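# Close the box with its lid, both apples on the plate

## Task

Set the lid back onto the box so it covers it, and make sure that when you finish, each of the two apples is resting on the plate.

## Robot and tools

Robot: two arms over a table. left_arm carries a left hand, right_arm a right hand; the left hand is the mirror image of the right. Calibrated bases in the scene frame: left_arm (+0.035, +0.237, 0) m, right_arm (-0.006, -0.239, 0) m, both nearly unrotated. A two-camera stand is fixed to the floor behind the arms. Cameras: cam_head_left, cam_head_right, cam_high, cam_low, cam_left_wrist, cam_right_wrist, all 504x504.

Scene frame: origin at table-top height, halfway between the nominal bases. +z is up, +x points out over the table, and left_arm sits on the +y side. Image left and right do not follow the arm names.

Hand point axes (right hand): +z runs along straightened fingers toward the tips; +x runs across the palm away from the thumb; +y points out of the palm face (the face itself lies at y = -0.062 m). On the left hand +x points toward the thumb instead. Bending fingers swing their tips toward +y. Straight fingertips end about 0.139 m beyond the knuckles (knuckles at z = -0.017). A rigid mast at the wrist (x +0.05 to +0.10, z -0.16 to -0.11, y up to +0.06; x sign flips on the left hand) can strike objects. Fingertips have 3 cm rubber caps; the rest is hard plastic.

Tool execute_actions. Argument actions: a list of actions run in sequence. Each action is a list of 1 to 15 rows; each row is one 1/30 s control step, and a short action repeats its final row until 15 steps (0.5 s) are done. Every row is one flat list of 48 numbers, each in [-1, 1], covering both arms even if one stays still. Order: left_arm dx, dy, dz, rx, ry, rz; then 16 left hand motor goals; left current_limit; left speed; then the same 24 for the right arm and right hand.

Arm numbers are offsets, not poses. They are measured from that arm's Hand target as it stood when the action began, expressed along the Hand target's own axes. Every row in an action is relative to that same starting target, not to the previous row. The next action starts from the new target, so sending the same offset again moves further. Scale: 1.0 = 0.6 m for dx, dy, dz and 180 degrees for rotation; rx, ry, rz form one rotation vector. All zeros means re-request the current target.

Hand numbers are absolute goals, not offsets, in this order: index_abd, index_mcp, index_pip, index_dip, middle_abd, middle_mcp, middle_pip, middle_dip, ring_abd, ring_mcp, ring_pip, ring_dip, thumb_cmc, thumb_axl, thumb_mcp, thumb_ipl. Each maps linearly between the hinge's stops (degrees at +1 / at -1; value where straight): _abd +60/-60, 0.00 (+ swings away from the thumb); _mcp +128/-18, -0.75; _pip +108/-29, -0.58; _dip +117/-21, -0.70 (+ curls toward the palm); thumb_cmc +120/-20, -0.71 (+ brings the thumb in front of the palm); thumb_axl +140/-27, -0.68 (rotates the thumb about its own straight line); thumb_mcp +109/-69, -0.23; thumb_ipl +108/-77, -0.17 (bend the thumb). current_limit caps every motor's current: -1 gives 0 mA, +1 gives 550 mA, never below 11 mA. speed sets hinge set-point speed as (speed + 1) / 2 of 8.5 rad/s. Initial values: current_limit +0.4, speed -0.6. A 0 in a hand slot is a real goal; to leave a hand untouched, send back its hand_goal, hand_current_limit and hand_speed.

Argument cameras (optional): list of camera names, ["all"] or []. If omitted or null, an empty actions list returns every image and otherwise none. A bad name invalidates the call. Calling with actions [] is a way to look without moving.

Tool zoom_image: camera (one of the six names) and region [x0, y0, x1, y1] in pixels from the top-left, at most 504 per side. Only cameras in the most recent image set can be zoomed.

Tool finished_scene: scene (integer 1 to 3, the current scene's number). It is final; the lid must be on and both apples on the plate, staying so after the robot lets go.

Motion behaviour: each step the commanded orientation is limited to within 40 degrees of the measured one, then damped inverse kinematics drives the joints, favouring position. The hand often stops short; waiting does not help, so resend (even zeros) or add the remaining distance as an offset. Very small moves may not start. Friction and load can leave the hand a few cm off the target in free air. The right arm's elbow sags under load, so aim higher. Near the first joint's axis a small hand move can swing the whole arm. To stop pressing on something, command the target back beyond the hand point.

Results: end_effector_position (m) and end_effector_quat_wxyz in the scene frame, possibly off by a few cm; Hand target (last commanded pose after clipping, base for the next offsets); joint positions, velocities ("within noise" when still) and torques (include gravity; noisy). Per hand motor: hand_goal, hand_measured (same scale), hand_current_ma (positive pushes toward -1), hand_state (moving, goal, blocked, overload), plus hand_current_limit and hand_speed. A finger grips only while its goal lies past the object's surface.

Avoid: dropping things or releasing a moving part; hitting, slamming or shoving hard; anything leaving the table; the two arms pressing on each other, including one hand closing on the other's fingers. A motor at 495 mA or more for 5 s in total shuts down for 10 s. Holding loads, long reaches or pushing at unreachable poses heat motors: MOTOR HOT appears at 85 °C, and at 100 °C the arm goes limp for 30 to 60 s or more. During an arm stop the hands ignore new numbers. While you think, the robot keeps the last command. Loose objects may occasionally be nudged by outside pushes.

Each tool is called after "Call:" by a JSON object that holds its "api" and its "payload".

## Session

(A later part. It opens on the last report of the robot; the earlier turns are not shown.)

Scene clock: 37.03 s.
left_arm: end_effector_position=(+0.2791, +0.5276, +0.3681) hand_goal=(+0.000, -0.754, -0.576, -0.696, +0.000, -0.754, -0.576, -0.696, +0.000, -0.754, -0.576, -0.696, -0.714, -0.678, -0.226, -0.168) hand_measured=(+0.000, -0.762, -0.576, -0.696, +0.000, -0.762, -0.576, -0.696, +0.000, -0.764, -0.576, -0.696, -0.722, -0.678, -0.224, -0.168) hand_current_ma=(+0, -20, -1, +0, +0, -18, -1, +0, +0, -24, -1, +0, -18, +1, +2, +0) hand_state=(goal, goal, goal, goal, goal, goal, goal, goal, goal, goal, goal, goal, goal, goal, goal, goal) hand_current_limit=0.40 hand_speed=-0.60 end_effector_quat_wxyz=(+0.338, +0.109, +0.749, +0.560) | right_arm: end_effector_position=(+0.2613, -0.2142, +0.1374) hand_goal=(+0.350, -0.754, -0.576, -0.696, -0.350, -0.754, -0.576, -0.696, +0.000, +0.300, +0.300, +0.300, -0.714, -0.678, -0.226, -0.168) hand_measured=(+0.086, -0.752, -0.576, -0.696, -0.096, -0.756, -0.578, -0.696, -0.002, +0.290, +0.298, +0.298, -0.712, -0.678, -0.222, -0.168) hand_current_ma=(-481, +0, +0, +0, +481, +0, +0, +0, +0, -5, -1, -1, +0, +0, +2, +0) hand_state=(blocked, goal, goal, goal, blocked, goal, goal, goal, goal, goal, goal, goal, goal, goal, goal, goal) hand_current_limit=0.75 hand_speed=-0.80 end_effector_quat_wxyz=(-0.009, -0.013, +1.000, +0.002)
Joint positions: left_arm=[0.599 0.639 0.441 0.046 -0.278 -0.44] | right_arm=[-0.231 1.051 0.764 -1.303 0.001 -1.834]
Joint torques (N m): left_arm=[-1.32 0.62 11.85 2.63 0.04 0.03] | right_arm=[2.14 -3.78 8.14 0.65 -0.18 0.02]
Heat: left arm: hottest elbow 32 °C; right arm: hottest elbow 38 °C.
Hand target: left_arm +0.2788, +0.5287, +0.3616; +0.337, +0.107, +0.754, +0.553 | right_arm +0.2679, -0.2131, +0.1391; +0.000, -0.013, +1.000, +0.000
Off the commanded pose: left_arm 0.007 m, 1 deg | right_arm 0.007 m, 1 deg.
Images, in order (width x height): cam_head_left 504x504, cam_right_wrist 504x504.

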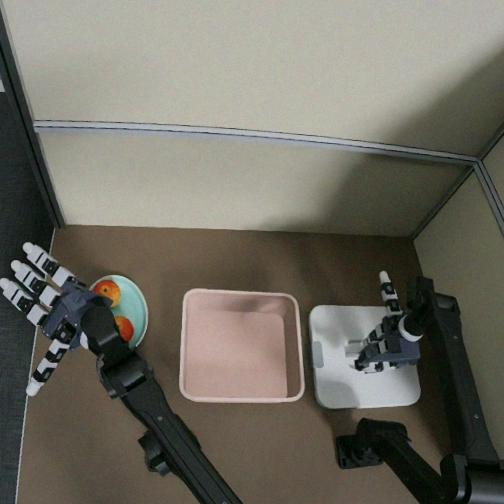

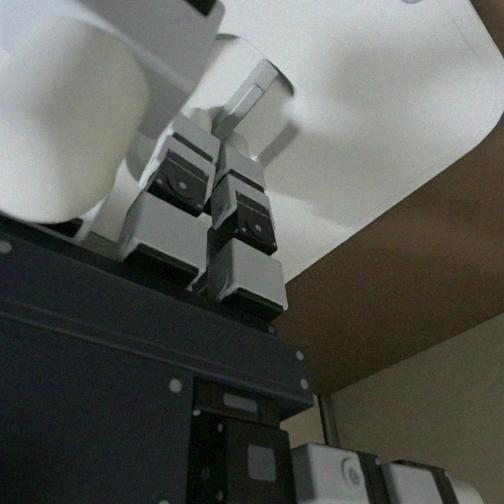

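Call:
{"api": "execute_actions", "payload": {"actions": [[[0,0,0,0,0,0,0,-0.754,-0.576,-0.696,0,-0.754,-0.576,-0.696,0,-0.754,-0.576,-0.696,-0.714,-0.678,-0.226,-0.168,0.4,-0.6,0,0,-0.07,0,0,0,0.35,-0.754,-0.576,-0.696,-0.35,-0.754,-0.576,-0.696,0,0.3,0.3,0.3,-0.714,-0.678,-0.226,-0.168,0.75,-0.8]],[[0,0,0,0,0,0,0,-0.754,-0.576,-0.696,0,-0.754,-0.576,-0.696,0,-0.754,-0.576,-0.696,-0.714,-0.678,-0.226,-0.168,0.4,-0.6,-0.005,0,-0.08,0,0,0,0.35,-0.754,-0.576,-0.696,-0.35,-0.754,-0.576,-0.696,0,0.3,0.3,0.3,-0.714,-0.678,-0.226,-0.168,0.75,-0.8]]], "cameras": ["cam_low","cam_head_left","cam_high"]}}

Call:
{"api": "zoom_image", "payload": {"camera": "cam_low", "region": [230, 200, 400, 320]}}

Call:
{"api": "zoom_image", "payload": {"camera": "cam_head_left", "region": [295, 270, 455, 420]}}

Scene clock: 39.33 s.
left_arm: end_effector_position=(+0.2791, +0.5276, +0.3681) hand_goal=(+0.000, -0.754, -0.576, -0.696, +0.000, -0.754, -0.576, -0.696, +0.000, -0.754, -0.576, -0.696, -0.714, -0.678, -0.226, -0.168) hand_measured=(+0.000, -0.762, -0.576, -0.696, +0.000, -0.762, -0.576, -0.696, +0.000, -0.764, -0.576, -0.696, -0.722, -0.678, -0.224, -0.168) hand_current_ma=(+0, -20, -1, +0, +0, -18, -1, +0, +0, -24, -1, +0, -18, +1, +2, +0) hand_state=(goal, goal, goal, goal, goal, goal, goal, goal, goal, goal, goal, goal, goal, goal, goal, goal) hand_current_limit=0.40 hand_speed=-0.60 end_effector_quat_wxyz=(+0.338, +0.109, +0.749, +0.560) | right_arm: end_effector_position=(+0.2595, -0.2127, +0.2084) hand_goal=(+0.350, -0.754, -0.576, -0.696, -0.350, -0.754, -0.576, -0.696, +0.000, +0.300, +0.300, +0.300, -0.714, -0.678, -0.226, -0.168) hand_measured=(+0.086, -0.748, -0.574, -0.696, -0.104, -0.756, -0.578, -0.696, -0.002, +0.288, +0.298, +0.298, -0.714, -0.678, -0.222, -0.168) hand_current_ma=(-481, +3, +1, +0, +481, -1, -1, +0, +0, -7, -1, -1, +0, +0, +3, +0) hand_state=(blocked, goal, goal, goal, blocked, goal, goal, goal, goal, goal, goal, goal, goal, goal, goal, goal) hand_current_limit=0.75 hand_speed=-0.80 end_effector_quat_wxyz=(-0.023, -0.013, +1.000, +0.007)
Joint positions: left_arm=[0.599 0.639 0.441 0.046 -0.278 -0.44] | right_arm=[-0.228 1.025 0.936 -1.529 -0.002 -1.831]
Joint torques (N m): left_arm=[-1.49 0.5 11.9 2.61 0.03 0.03] | right_arm=[1.26 -3.72 11.63 -0.43 -0.07 0.03]
Heat: left arm: hottest elbow 32 °C; right arm: hottest elbow 38 °C.
Hand target: left_arm +0.2788, +0.5287, +0.3616; +0.337, +0.107, +0.754, +0.553 | right_arm +0.2709, -0.2131, +0.2292; +0.000, -0.013, +1.000, +0.000
Off the commanded pose: left_arm 0.007 m, 1 deg | right_arm 0.024 m, 3 deg.
Images, in order (width x height): cam_head_left 504x504, cam_high 504x504, cam_low 504x504.

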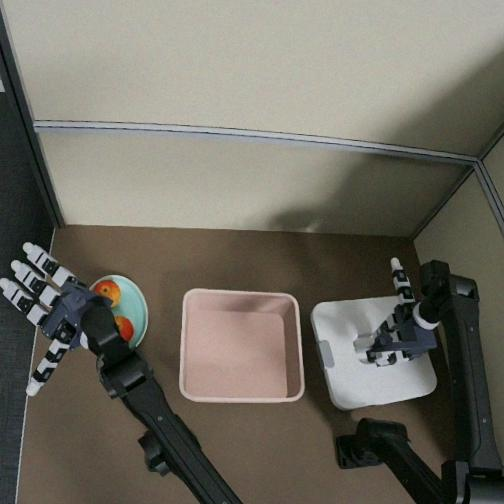

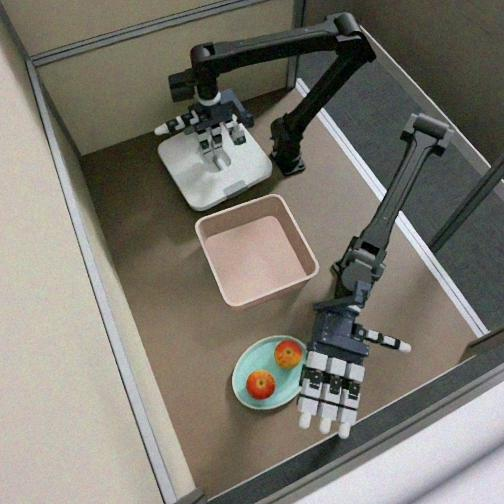

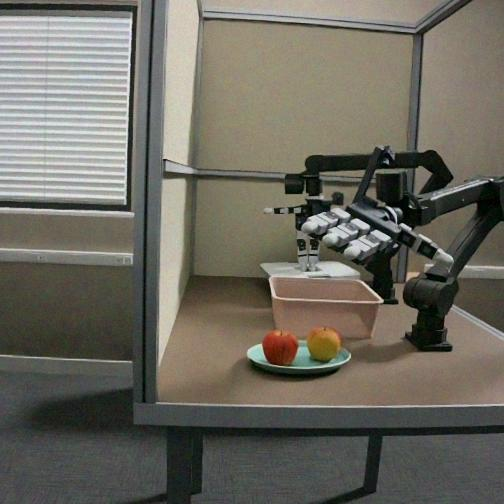

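Scaled by 2.965.

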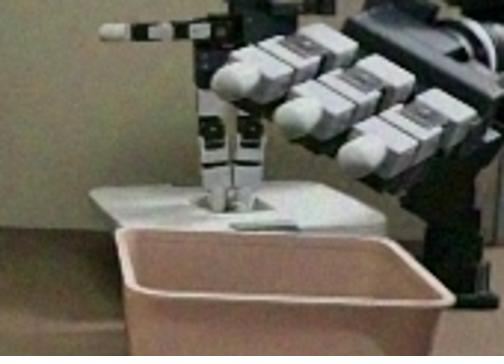

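Scaled by 3.150.

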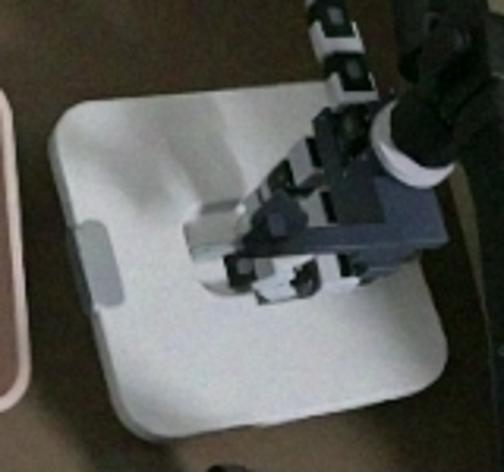

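Call:
{"api": "execute_actions", "payload": {"actions": []}}

Call:
{"api": "zoom_image", "payload": {"camera": "cam_right_wrist", "region": [100, 0, 350, 250]}}

Call:
{"api": "zoom_image", "payload": {"camera": "cam_head_right", "region": [300, 280, 460, 430]}}

Call:
{"api": "zoom_image", "payload": {"camera": "cam_high", "region": [140, 90, 290, 230]}}

Scene clock: 39.93 s.
left_arm: end_effector_position=(+0.2791, +0.5276, +0.3681) hand_goal=(+0.000, -0.754, -0.576, -0.696, +0.000, -0.754, -0.576, -0.696, +0.000, -0.754, -0.576, -0.696, -0.714, -0.678, -0.226, -0.168) hand_measured=(+0.000, -0.762, -0.576, -0.696, +0.000, -0.762, -0.576, -0.696, +0.000, -0.764, -0.576, -0.696, -0.722, -0.678, -0.224, -0.168) hand_current_ma=(+0, -20, -1, +0, +0, -18, -1, +0, +0, -24, -1, +0, -18, +1, +2, +0) hand_state=(goal, goal, goal, goal, goal, goal, goal, goal, goal, goal, goal, goal, goal, goal, goal, goal) hand_current_limit=0.40 hand_speed=-0.60 end_effector_quat_wxyz=(+0.338, +0.109, +0.749, +0.560) | right_arm: end_effector_position=(+0.2595, -0.2127, +0.2084) hand_goal=(+0.350, -0.754, -0.576, -0.696, -0.350, -0.754, -0.576, -0.696, +0.000, +0.300, +0.300, +0.300, -0.714, -0.678, -0.226, -0.168) hand_measured=(+0.086, -0.748, -0.574, -0.696, -0.104, -0.756, -0.578, -0.696, -0.002, +0.288, +0.298, +0.298, -0.714, -0.678, -0.222, -0.168) hand_current_ma=(-481, +2, +1, +0, +481, -1, -1, +0, +0, -7, -1, -1, +0, +0, +3, +0) hand_state=(blocked, goal, goal, goal, blocked, goal, goal, goal, goal, goal, goal, goal, goal, goal, goal, goal) hand_current_limit=0.75 hand_speed=-0.80 end_effector_quat_wxyz=(-0.023, -0.013, +1.000, +0.007)
Joint positions: left_arm=[0.599 0.639 0.441 0.046 -0.278 -0.44] | right_arm=[-0.228 1.025 0.936 -1.529 -0.002 -1.831]
Joint velocities: within noise
Joint torques (N m): left_arm=[-1.44 0.67 11.85 2.58 0.03 0.01] | right_arm=[1.9 -4.78 11.67 -0.17 -0.06 0.08]
Heat: left arm: hottest elbow 32 °C; right arm: hottest elbow 38 °C.
Hand target: left_arm +0.2788, +0.5287, +0.3616; +0.337, +0.107, +0.754, +0.553 | right_arm +0.2709, -0.2131, +0.2292; +0.000, -0.013, +1.000, +0.000
Off the commanded pose: left_arm 0.007 m, 1 deg | right_arm 0.024 m, 3 deg.

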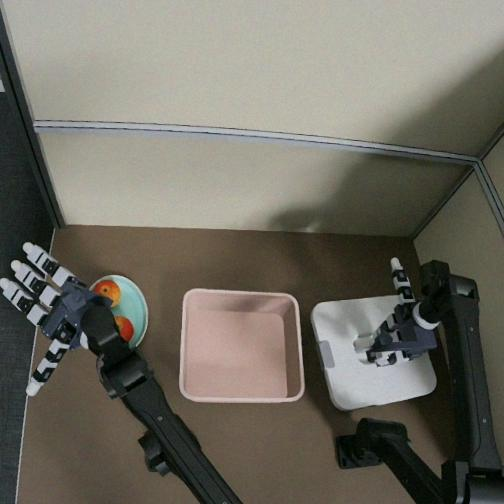

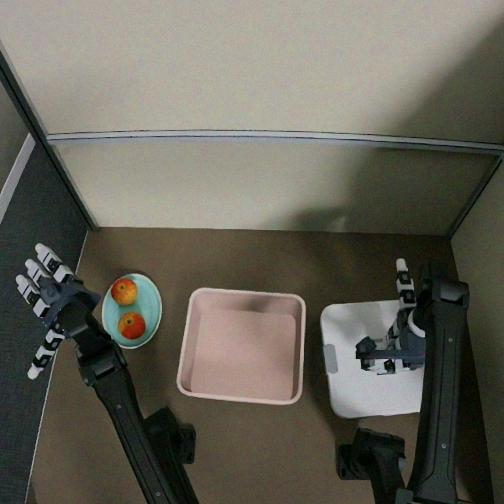

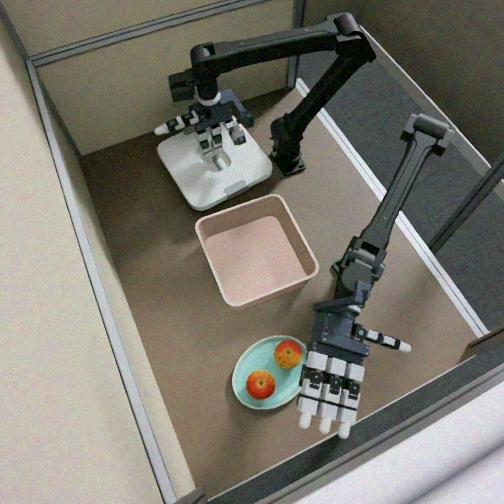

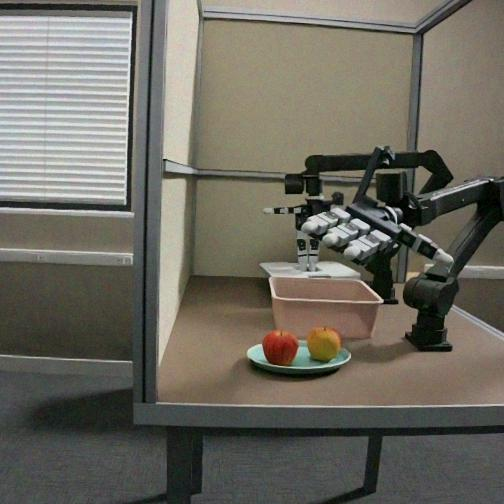

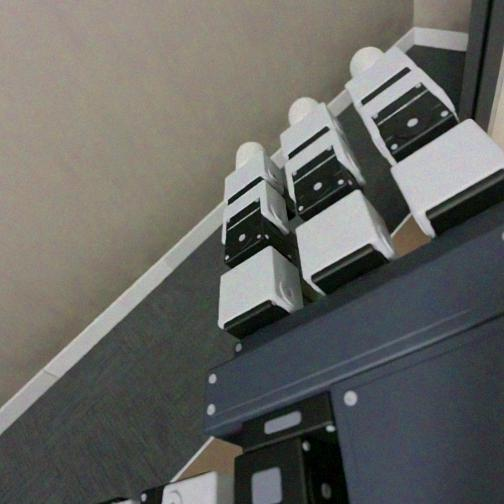

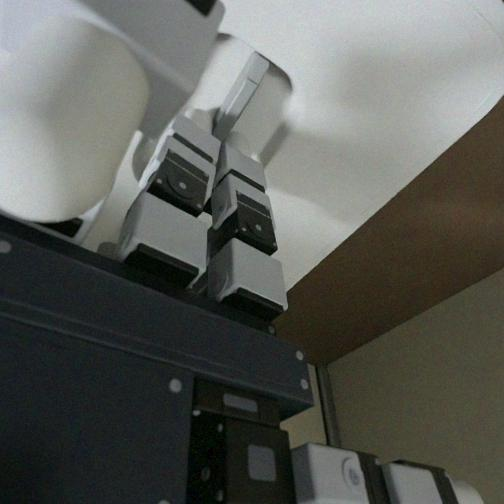

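Scaled by 2.016.

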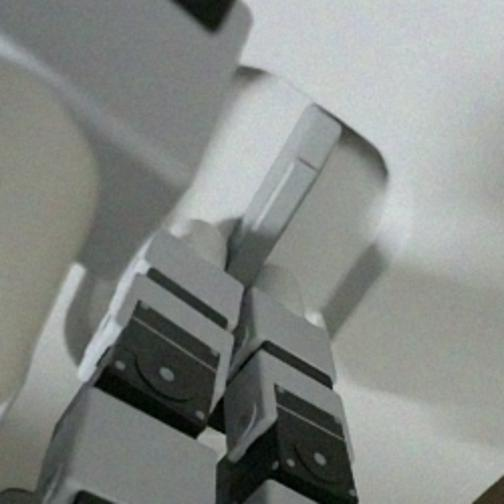

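Scaled by 3.150.

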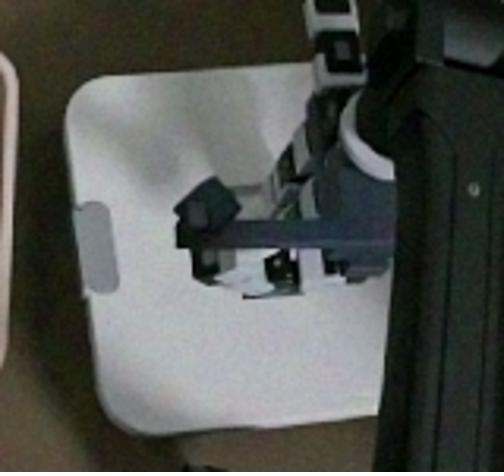

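Scaled by 3.360.

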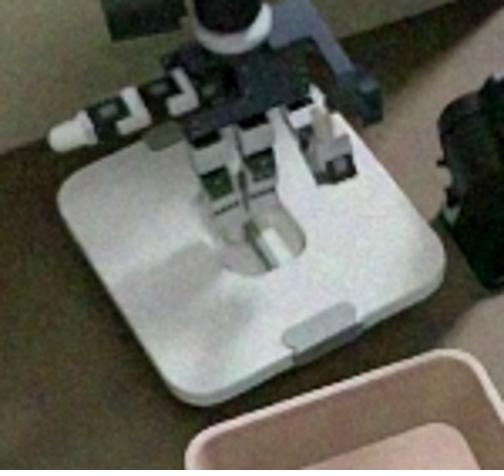

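Call:
{"api": "execute_actions", "payload": {"actions": [[[0,0,0,0,0,0,0,-0.754,-0.576,-0.696,0,-0.754,-0.576,-0.696,0,-0.754,-0.576,-0.696,-0.714,-0.678,-0.226,-0.168,0.4,-0.6,0,0,-0.075,0,0,0,0.35,-0.754,-0.576,-0.696,-0.35,-0.754,-0.576,-0.696,0,0.3,0.3,0.3,-0.714,-0.678,-0.226,-0.168,0.75,-0.8]],[[0,0,0,0,0,0,0,-0.754,-0.576,-0.696,0,-0.754,-0.576,-0.696,0,-0.754,-0.576,-0.696,-0.714,-0.678,-0.226,-0.168,0.4,-0.6,0,0,-0.075,0,0,0,0.35,-0.754,-0.576,-0.696,-0.35,-0.754,-0.576,-0.696,0,0.3,0.3,0.3,-0.714,-0.678,-0.226,-0.168,0.75,-0.8]]], "cameras": ["cam_low","cam_head_left","cam_high"]}}

Call:
{"api": "zoom_image", "payload": {"camera": "cam_low", "region": [230, 180, 400, 300]}}

Call:
{"api": "zoom_image", "payload": {"camera": "cam_head_left", "region": [295, 270, 455, 420]}}

Scene clock: 44.33 s.
left_arm: end_effector_position=(+0.2791, +0.5276, +0.3681) hand_goal=(+0.000, -0.754, -0.576, -0.696, +0.000, -0.754, -0.576, -0.696, +0.000, -0.754, -0.576, -0.696, -0.714, -0.678, -0.226, -0.168) hand_measured=(+0.000, -0.762, -0.576, -0.696, +0.000, -0.762, -0.576, -0.696, +0.000, -0.764, -0.576, -0.696, -0.722, -0.678, -0.224, -0.168) hand_current_ma=(+0, -20, -1, +0, +0, -18, -1, +0, +0, -24, -1, +0, -18, +1, +2, +0) hand_state=(goal, goal, goal, goal, goal, goal, goal, goal, goal, goal, goal, goal, goal, goal, goal, goal) hand_current_limit=0.40 hand_speed=-0.60 end_effector_quat_wxyz=(+0.338, +0.109, +0.749, +0.560) | right_arm: end_effector_position=(+0.2637, -0.2095, +0.2937) hand_goal=(+0.350, -0.754, -0.576, -0.696, -0.350, -0.754, -0.576, -0.696, +0.000, +0.300, +0.300, +0.300, -0.714, -0.678, -0.226, -0.168) hand_measured=(+0.086, -0.748, -0.574, -0.696, -0.106, -0.756, -0.580, -0.698, -0.002, +0.288, +0.298, +0.298, -0.714, -0.678, -0.222, -0.168) hand_current_ma=(-481, +2, +0, +0, +481, -1, -1, +0, +0, -7, -1, -1, +0, +0, +3, +0) hand_state=(blocked, goal, goal, goal, blocked, goal, goal, goal, goal, goal, goal, goal, goal, goal, goal, goal) hand_current_limit=0.75 hand_speed=-0.80 end_effector_quat_wxyz=(+0.020, -0.017, +1.000, +0.008)
Joint positions: left_arm=[0.599 0.639 0.441 0.046 -0.278 -0.44] | right_arm=[-0.228 0.987 1.131 -1.68 -0.025 -1.838]
Joint torques (N m): left_arm=[-1.44 0.56 11.9 2.58 0.03 0.03] | right_arm=[0.21 -5.01 12.25 -0.02 -0.25 -0.1]
Heat: left arm: hottest elbow 32 °C; right arm: hottest elbow 39 °C.
Hand target: left_arm +0.2788, +0.5287, +0.3616; +0.337, +0.107, +0.754, +0.553 | right_arm +0.2708, -0.2131, +0.3191; +0.000, -0.013, +1.000, +0.000
Off the commanded pose: left_arm 0.007 m, 1 deg | right_arm 0.027 m, 2 deg.
joint sent to its limit (right arm) — joint 4 (wrist pitch), lower limit. The joint targets are off in orientation, not in position.
Images, in order (width x height): cam_head_left 504x504, cam_high 504x504, cam_low 504x504.

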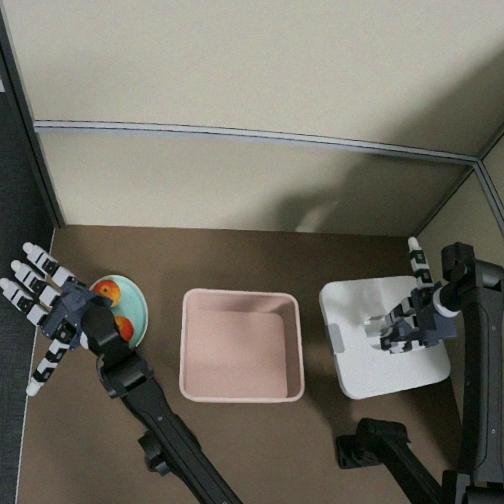

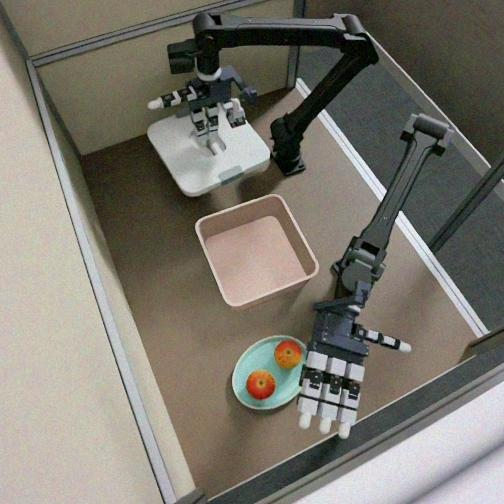

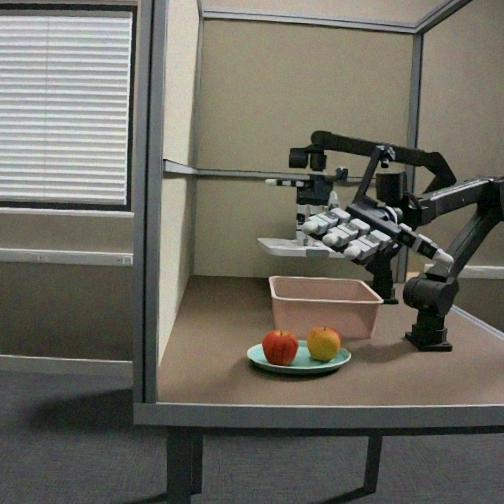

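Scaled by 2.965.

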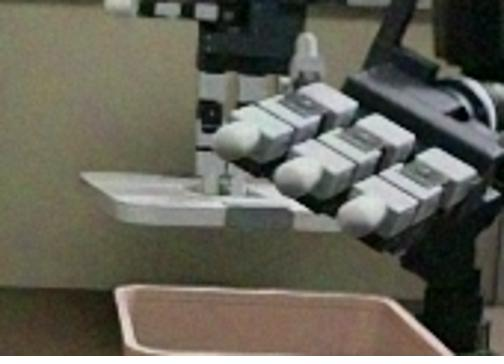

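Scaled by 3.150.

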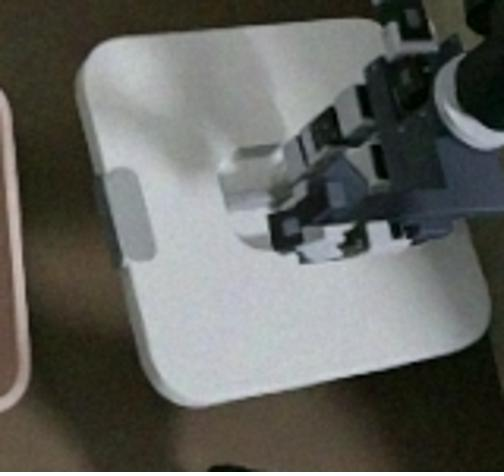

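Call:
{"api": "execute_actions", "payload": {"actions": [[[0,0,0,0,0,0,0,-0.754,-0.576,-0.696,0,-0.754,-0.576,-0.696,0,-0.754,-0.576,-0.696,-0.714,-0.678,-0.226,-0.168,0.4,-0.6,-0.0098,0.099,0,0,0,0.0075,0.35,-0.754,-0.576,-0.696,-0.35,-0.754,-0.576,-0.696,0,0.3,0.3,0.3,-0.714,-0.678,-0.226,-0.168,0.75,-0.8]],[[0,0,0,0,0,0,0,-0.754,-0.576,-0.696,0,-0.754,-0.576,-0.696,0,-0.754,-0.576,-0.696,-0.714,-0.678,-0.226,-0.168,0.4,-0.6,-0.0075,0.0992,0,0,0,0.0075,0.35,-0.754,-0.576,-0.696,-0.35,-0.754,-0.576,-0.696,0,0.3,0.3,0.3,-0.714,-0.678,-0.226,-0.168,0.75,-0.8]],[[0,0,0,0,0,0,0,-0.754,-0.576,-0.696,0,-0.754,-0.576,-0.696,0,-0.754,-0.576,-0.696,-0.714,-0.678,-0.226,-0.168,0.4,-0.6,-0.0052,0.0993,0,0,0,0.0075,0.35,-0.754,-0.576,-0.696,-0.35,-0.754,-0.576,-0.696,0,0.3,0.3,0.3,-0.714,-0.678,-0.226,-0.168,0.75,-0.8]]], "cameras": ["cam_low","cam_head_left","cam_high"]}}

Call:
{"api": "zoom_image", "payload": {"camera": "cam_low", "region": [230, 180, 400, 300]}}

Call:
{"api": "zoom_image", "payload": {"camera": "cam_head_left", "region": [165, 260, 385, 430]}}

Scene clock: 47.80 s.
left_arm: end_effector_position=(+0.2791, +0.5276, +0.3681) hand_goal=(+0.000, -0.754, -0.576, -0.696, +0.000, -0.754, -0.576, -0.696, +0.000, -0.754, -0.576, -0.696, -0.714, -0.678, -0.226, -0.168) hand_measured=(+0.000, -0.762, -0.576, -0.696, +0.000, -0.762, -0.576, -0.696, +0.000, -0.764, -0.576, -0.696, -0.722, -0.678, -0.224, -0.168) hand_current_ma=(+0, -20, -1, +0, +0, -18, -1, +0, +0, -24, -1, +0, -18, +1, +2, +0) hand_state=(goal, goal, goal, goal, goal, goal, goal, goal, goal, goal, goal, goal, goal, goal, goal, goal) hand_current_limit=0.40 hand_speed=-0.60 end_effector_quat_wxyz=(+0.338, +0.109, +0.749, +0.560) | right_arm: end_effector_position=(+0.2702, -0.0361, +0.2855) hand_goal=(+0.350, -0.754, -0.576, -0.696, -0.350, -0.754, -0.576, -0.696, +0.000, +0.300, +0.300, +0.300, -0.714, -0.678, -0.226, -0.168) hand_measured=(+0.086, -0.746, -0.572, -0.696, -0.106, -0.754, -0.576, -0.698, +0.000, +0.288, +0.298, +0.298, -0.714, -0.678, -0.222, -0.168) hand_current_ma=(-481, +5, +1, +0, +481, +0, +0, +0, +0, -7, -1, -1, +0, +0, +3, +0) hand_state=(blocked, goal, goal, goal, blocked, goal, goal, goal, goal, goal, goal, goal, goal, goal, goal, goal) hand_current_limit=0.75 hand_speed=-0.80 end_effector_quat_wxyz=(-0.011, +0.011, +1.000, +0.002)
Joint positions: left_arm=[0.599 0.639 0.441 0.046 -0.278 -0.44] | right_arm=[0.44 1.079 1.175 -1.685 -0.014 -1.115]
Joint torques (N m): left_arm=[-1.14 0.62 11.88 2.61 0.04 0.02] | right_arm=[0.09 -6.07 12.78 0.25 0.03 0.06]
Heat: left arm: hottest elbow 32 °C; right arm: hottest elbow 39 °C.
Hand target: left_arm +0.2788, +0.5287, +0.3616; +0.337, +0.107, +0.754, +0.553 | right_arm +0.2838, -0.0345, +0.3193; +0.000, +0.022, +1.000, +0.000
Off the commanded pose: left_arm 0.007 m, 1 deg | right_arm 0.036 m, 2 deg.
joint sent to its limit (right arm) — joint 4 (wrist pitch), lower limit. The joint targets are off in orientation, not in position.
Images, in order (width x height): cam_head_left 504x504, cam_high 504x504, cam_low 504x504.

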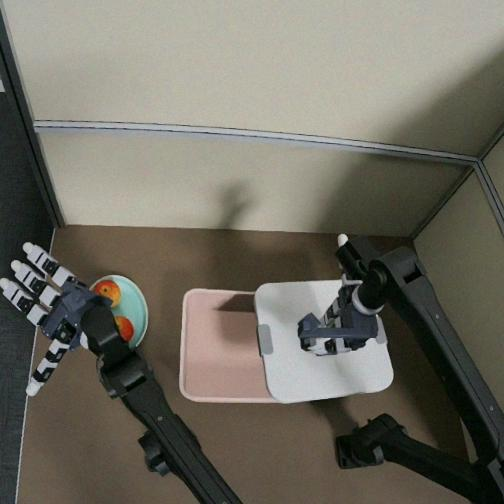

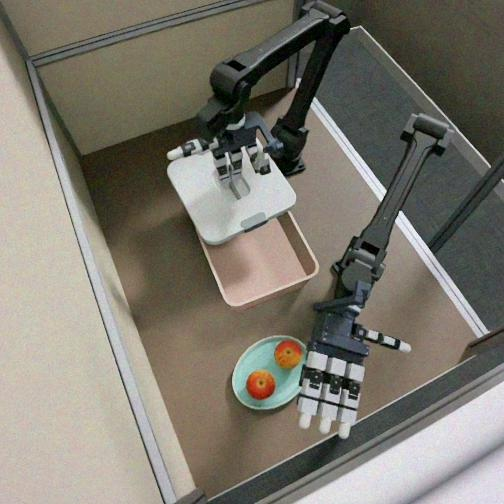

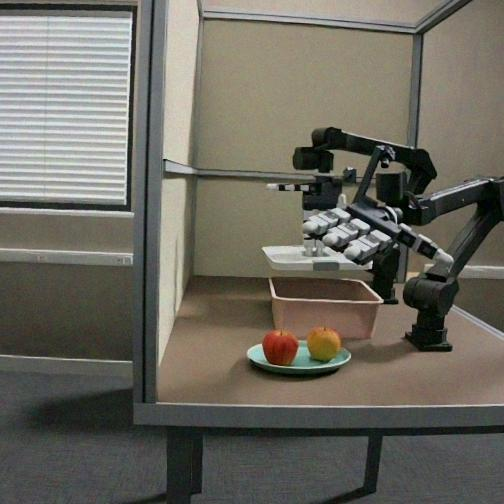

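Scaled by 2.965.

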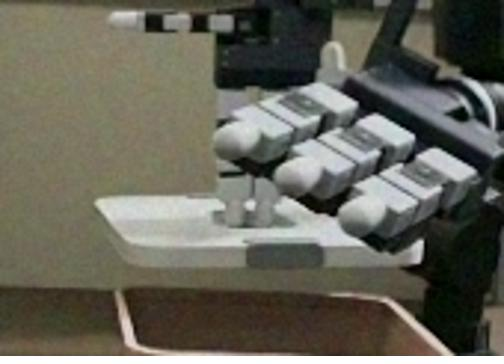

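Scaled by 2.291.

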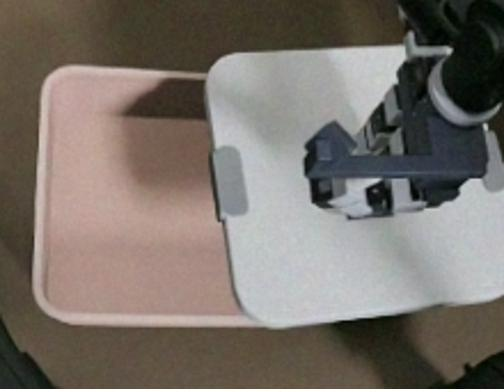

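Call:
{"api": "execute_actions", "payload": {"actions": [[[0,0,0,0,0,0,0,-0.754,-0.576,-0.696,0,-0.754,-0.576,-0.696,0,-0.754,-0.576,-0.696,-0.714,-0.678,-0.226,-0.168,0.4,-0.6,-0.0028,0.0994,0,0,0,0.01,0.35,-0.754,-0.576,-0.696,-0.35,-0.754,-0.576,-0.696,0,0.3,0.3,0.3,-0.714,-0.678,-0.226,-0.168,0.75,-0.8]],[[0,0,0,0,0,0,0,-0.754,-0.576,-0.696,0,-0.754,-0.576,-0.696,0,-0.754,-0.576,-0.696,-0.714,-0.678,-0.226,-0.168,0.4,-0.6,-0.0005,0.0994,0,0,0,0.01,0.35,-0.754,-0.576,-0.696,-0.35,-0.754,-0.576,-0.696,0,0.3,0.3,0.3,-0.714,-0.678,-0.226,-0.168,0.75,-0.8]],[[0,0,0,0,0,0,0,-0.754,-0.576,-0.696,0,-0.754,-0.576,-0.696,0,-0.754,-0.576,-0.696,-0.714,-0.678,-0.226,-0.168,0.4,-0.6,0.0018,0.0994,0,0,0,0.01,0.35,-0.754,-0.576,-0.696,-0.35,-0.754,-0.576,-0.696,0,0.3,0.3,0.3,-0.714,-0.678,-0.226,-0.168,0.75,-0.8]]], "cameras": ["cam_low","cam_head_left","cam_high"]}}

Call:
{"api": "zoom_image", "payload": {"camera": "cam_low", "region": [240, 230, 400, 350]}}

Call:
{"api": "zoom_image", "payload": {"camera": "cam_head_left", "region": [165, 260, 345, 420]}}

Scene clock: 50.90 s.
left_arm: end_effector_position=(+0.2791, +0.5276, +0.3681) hand_goal=(+0.000, -0.754, -0.576, -0.696, +0.000, -0.754, -0.576, -0.696, +0.000, -0.754, -0.576, -0.696, -0.714, -0.678, -0.226, -0.168) hand_measured=(+0.000, -0.762, -0.576, -0.696, +0.000, -0.762, -0.576, -0.696, +0.000, -0.764, -0.576, -0.696, -0.722, -0.678, -0.224, -0.168) hand_current_ma=(+0, -20, -1, +0, +0, -18, -1, +0, +0, -24, -1, +0, -18, +1, +2, +0) hand_state=(goal, goal, goal, goal, goal, goal, goal, goal, goal, goal, goal, goal, goal, goal, goal, goal) hand_current_limit=0.40 hand_speed=-0.60 end_effector_quat_wxyz=(+0.338, +0.109, +0.749, +0.560) | right_arm: end_effector_position=(+0.2881, +0.1400, +0.2852) hand_goal=(+0.350, -0.754, -0.576, -0.696, -0.350, -0.754, -0.576, -0.696, +0.000, +0.300, +0.300, +0.300, -0.714, -0.678, -0.226, -0.168) hand_measured=(+0.086, -0.744, -0.572, -0.696, -0.106, -0.754, -0.576, -0.698, +0.000, +0.288, +0.298, +0.298, -0.714, -0.678, -0.220, -0.168) hand_current_ma=(-481, +6, +1, +0, +481, +0, +0, +0, +0, -7, -1, -1, +0, +0, +3, +0) hand_state=(blocked, goal, goal, goal, blocked, goal, goal, goal, goal, goal, goal, goal, goal, goal, goal, goal) hand_current_limit=0.75 hand_speed=-0.80 end_effector_quat_wxyz=(-0.019, +0.060, +0.998, -0.021)
Joint positions: left_arm=[0.599 0.639 0.441 0.046 -0.278 -0.44] | right_arm=[0.856 1.413 1.469 -1.685 -0.004 -0.601]
Joint torques (N m): left_arm=[-1.32 0.56 11.89 2.63 0.03 0.02] | right_arm=[0.44 -10.58 12.05 0.1 0.16 0.16]
Heat: left arm: hottest elbow 32 °C; right arm: hottest elbow 39 °C.
Hand target: left_arm +0.2788, +0.5287, +0.3616; +0.337, +0.107, +0.754, +0.553 | right_arm +0.2981, +0.1439, +0.3196; +0.000, +0.069, +0.998, +0.000
Off the commanded pose: left_arm 0.007 m, 1 deg | right_arm 0.036 m, 3 deg.
joint sent to its limit (right arm) — joint 4 (wrist pitch), lower limit. The joint targets still meet the commanded pose.
Images, in order (width x height): cam_head_left 504x504, cam_high 504x504, cam_low 504x504.

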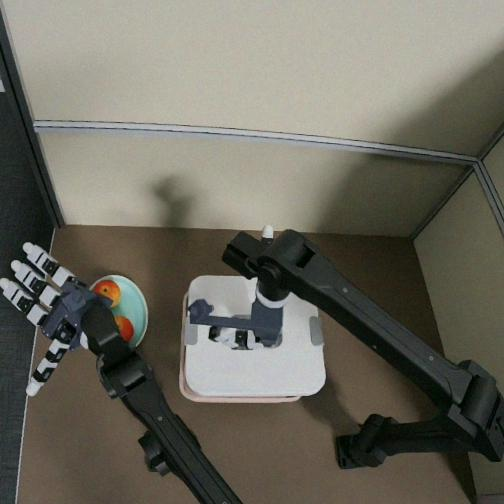

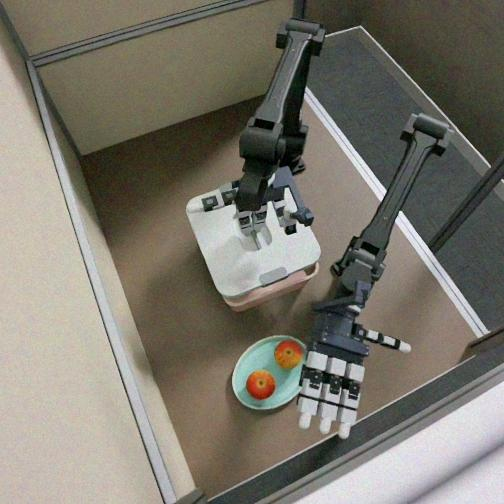

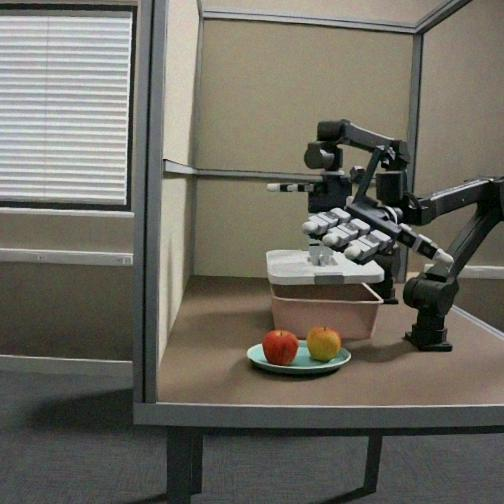

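Scaled by 3.150.

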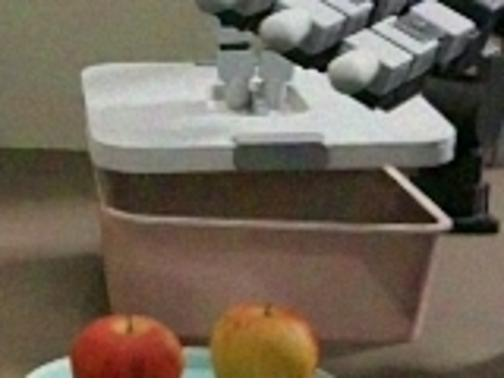

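Scaled by 2.800.

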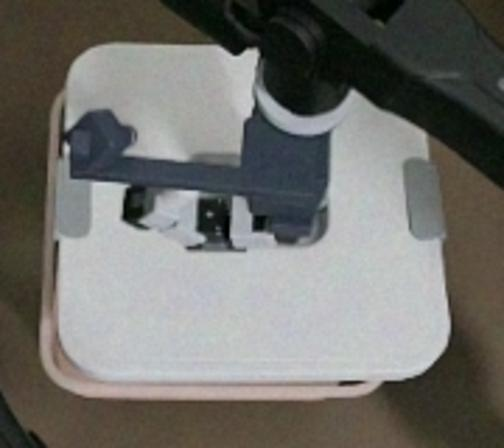

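Call:
{"api": "execute_actions", "payload": {"actions": []}}

Call:
{"api": "zoom_image", "payload": {"camera": "cam_head_right", "region": [165, 260, 345, 420]}}

Call:
{"api": "zoom_image", "payload": {"camera": "cam_high", "region": [170, 170, 340, 330]}}

Scene clock: 54.03 s.
left_arm: end_effector_position=(+0.2791, +0.5276, +0.3681) hand_goal=(+0.000, -0.754, -0.576, -0.696, +0.000, -0.754, -0.576, -0.696, +0.000, -0.754, -0.576, -0.696, -0.714, -0.678, -0.226, -0.168) hand_measured=(+0.000, -0.762, -0.576, -0.696, +0.000, -0.762, -0.576, -0.696, +0.000, -0.764, -0.576, -0.696, -0.722, -0.678, -0.224, -0.168) hand_current_ma=(+0, -20, -1, +0, +0, -18, -1, +0, +0, -24, -1, +0, -18, +1, +2, +0) hand_state=(goal, goal, goal, goal, goal, goal, goal, goal, goal, goal, goal, goal, goal, goal, goal, goal) hand_current_limit=0.40 hand_speed=-0.60 end_effector_quat_wxyz=(+0.338, +0.109, +0.749, +0.560) | right_arm: end_effector_position=(+0.2882, +0.1400, +0.2852) hand_goal=(+0.350, -0.754, -0.576, -0.696, -0.350, -0.754, -0.576, -0.696, +0.000, +0.300, +0.300, +0.300, -0.714, -0.678, -0.226, -0.168) hand_measured=(+0.086, -0.744, -0.572, -0.696, -0.106, -0.754, -0.576, -0.698, +0.000, +0.288, +0.298, +0.298, -0.714, -0.678, -0.220, -0.168) hand_current_ma=(-481, +6, +1, +0, +481, +0, +0, +0, +0, -7, -1, -1, +0, +0, +3, +0) hand_state=(blocked, goal, goal, goal, blocked, goal, goal, goal, goal, goal, goal, goal, goal, goal, goal, goal) hand_current_limit=0.75 hand_speed=-0.80 end_effector_quat_wxyz=(-0.019, +0.061, +0.998, -0.021)
Joint positions: left_arm=[0.599 0.639 0.441 0.046 -0.278 -0.44] | right_arm=[0.856 1.413 1.469 -1.685 -0.004 -0.6]
Joint velocities: within noise
Joint torques (N m): left_arm=[-1.32 0.62 11.89 2.63 0.03 0.02] | right_arm=[0.15 -10.17 11.95 0.05 0.13 0.09]
Heat: left arm: hottest elbow 33 °C; right arm: hottest elbow 40 °C.
Hand target: left_arm +0.2788, +0.5287, +0.3616; +0.337, +0.107, +0.754, +0.553 | right_arm +0.2981, +0.1439, +0.3196; +0.000, +0.069, +0.998, +0.000
Off the commanded pose: left_arm 0.007 m, 1 deg | right_arm 0.036 m, 3 deg.

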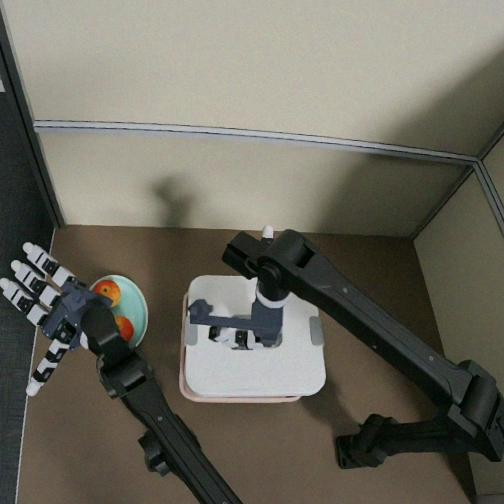

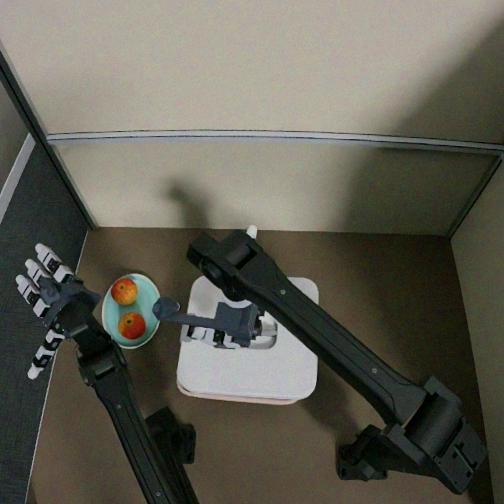

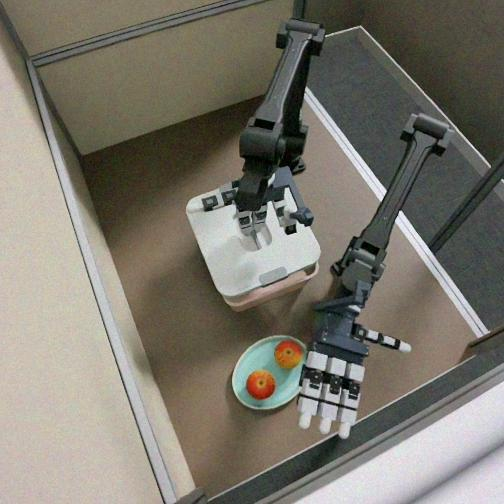

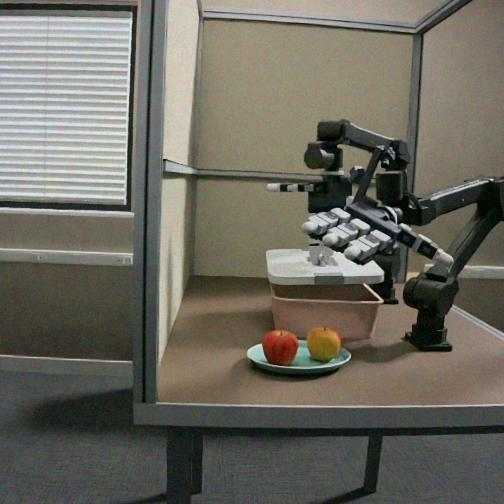

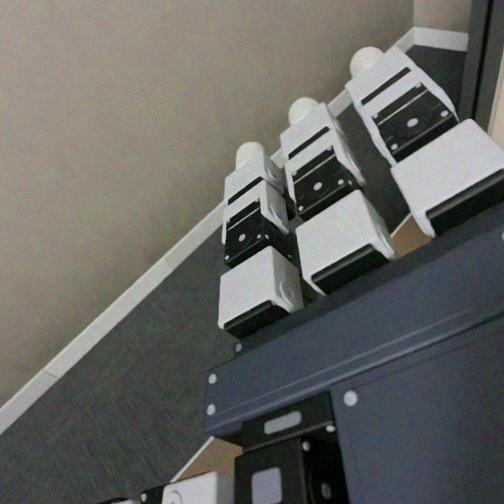

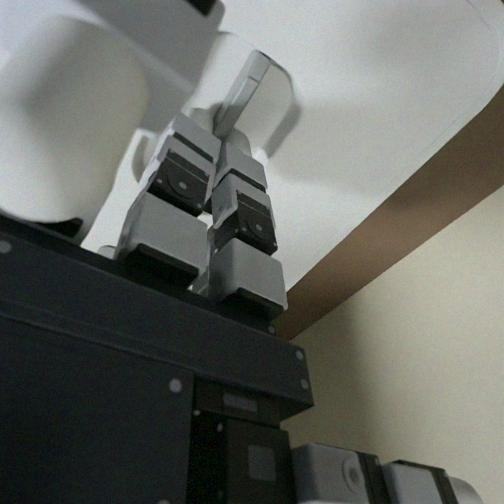

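Scaled by 2.800.

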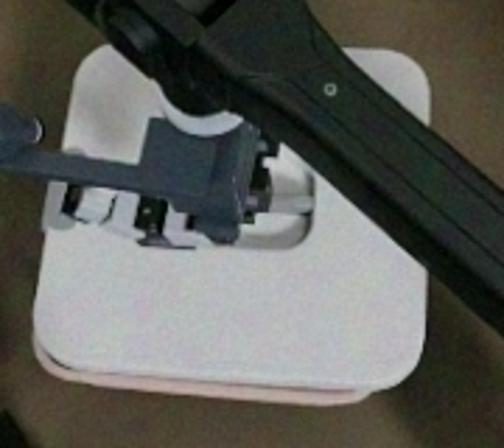

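Scaled by 2.965.

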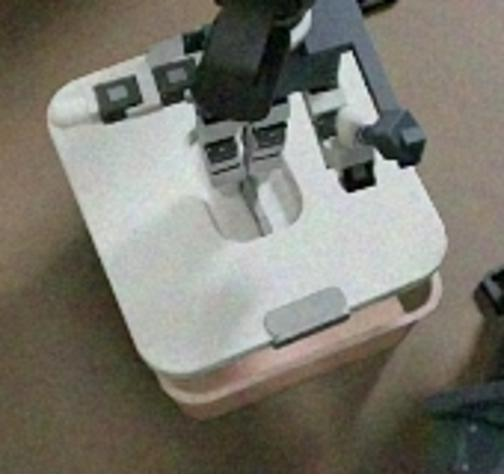

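Call:
{"api": "execute_actions", "payload": {"actions": [[[0,0,0,0,0,0,0,-0.754,-0.576,-0.696,0,-0.754,-0.576,-0.696,0,-0.754,-0.576,-0.696,-0.714,-0.678,-0.226,-0.168,0.4,-0.6,0.0064,0.0462,0.0333,-0.022,0,0,0.35,-0.754,-0.576,-0.696,-0.35,-0.754,-0.576,-0.696,0,0.3,0.3,0.3,-0.714,-0.678,-0.226,-0.168,0.75,-0.8]]], "cameras": ["cam_low","cam_head_left"]}}

Call:
{"api": "zoom_image", "payload": {"camera": "cam_low", "region": [240, 230, 400, 350]}}

Call:
{"api": "zoom_image", "payload": {"camera": "cam_head_left", "region": [165, 260, 345, 420]}}

Scene clock: 59.17 s.
left_arm: end_effector_position=(+0.2791, +0.5276, +0.3681) hand_goal=(+0.000, -0.754, -0.576, -0.696, +0.000, -0.754, -0.576, -0.696, +0.000, -0.754, -0.576, -0.696, -0.714, -0.678, -0.226, -0.168) hand_measured=(+0.000, -0.762, -0.576, -0.696, +0.000, -0.762, -0.576, -0.696, +0.000, -0.764, -0.576, -0.696, -0.722, -0.678, -0.224, -0.168) hand_current_ma=(+0, -20, -1, +0, +0, -18, -1, +0, +0, -24, -1, +0, -18, +1, +2, +0) hand_state=(goal, goal, goal, goal, goal, goal, goal, goal, goal, goal, goal, goal, goal, goal, goal, goal) hand_current_limit=0.40 hand_speed=-0.60 end_effector_quat_wxyz=(+0.338, +0.109, +0.749, +0.560) | right_arm: end_effector_position=(+0.2967, +0.1650, +0.2883) hand_goal=(+0.350, -0.754, -0.576, -0.696, -0.350, -0.754, -0.576, -0.696, +0.000, +0.300, +0.300, +0.300, -0.714, -0.678, -0.226, -0.168) hand_measured=(+0.086, -0.746, -0.574, -0.696, -0.106, -0.756, -0.578, -0.698, +0.000, +0.288, +0.298, +0.298, -0.714, -0.678, -0.220, -0.168) hand_current_ma=(-481, +4, +0, +0, +481, +0, -1, -1, +0, -7, -1, -1, +0, +0, +3, +0) hand_state=(blocked, goal, goal, goal, blocked, goal, goal, goal, goal, goal, goal, goal, goal, goal, goal, goal) hand_current_limit=0.75 hand_speed=-0.80 end_effector_quat_wxyz=(-0.008, +0.069, +0.997, +0.022)
Joint positions: left_arm=[0.599 0.639 0.441 0.046 -0.278 -0.44] | right_arm=[0.869 1.421 1.467 -1.591 -0.039 -0.57]
Joint torques (N m): left_arm=[-1.38 0.5 11.89 2.61 0.03 0.02] | right_arm=[1.67 -9.58 9.29 1.06 0.03 0.07]
Heat: left arm: hottest elbow 33 °C; right arm: hottest elbow 41 °C.
Hand target: left_arm +0.2788, +0.5287, +0.3616; +0.337, +0.107, +0.754, +0.553 | right_arm +0.2982, +0.1719, +0.2995; +0.002, +0.069, +0.997, +0.035
Off the commanded pose: left_arm 0.007 m, 1 deg | right_arm 0.013 m, 2 deg.
Images, in order (width x height): cam_head_left 504x504, cam_low 504x504.

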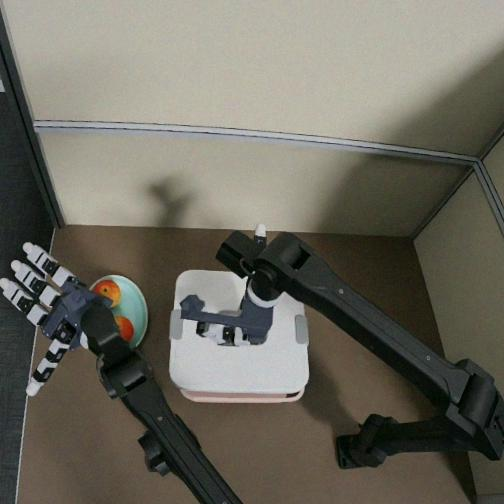

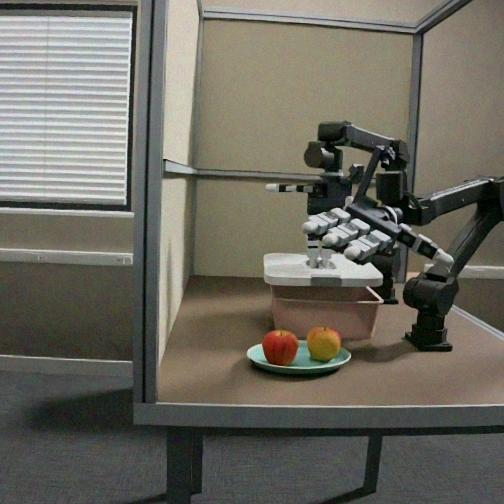

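Scaled by 3.150.

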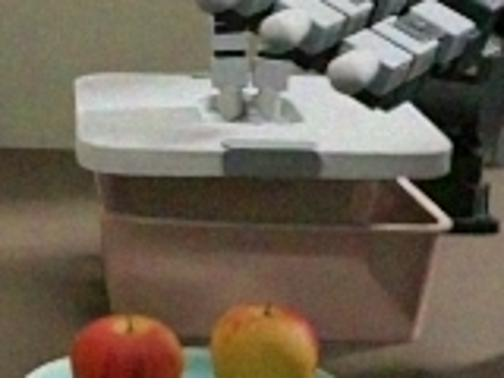

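Scaled by 2.800.

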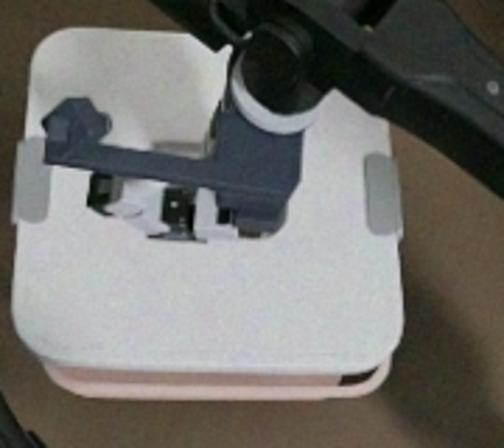

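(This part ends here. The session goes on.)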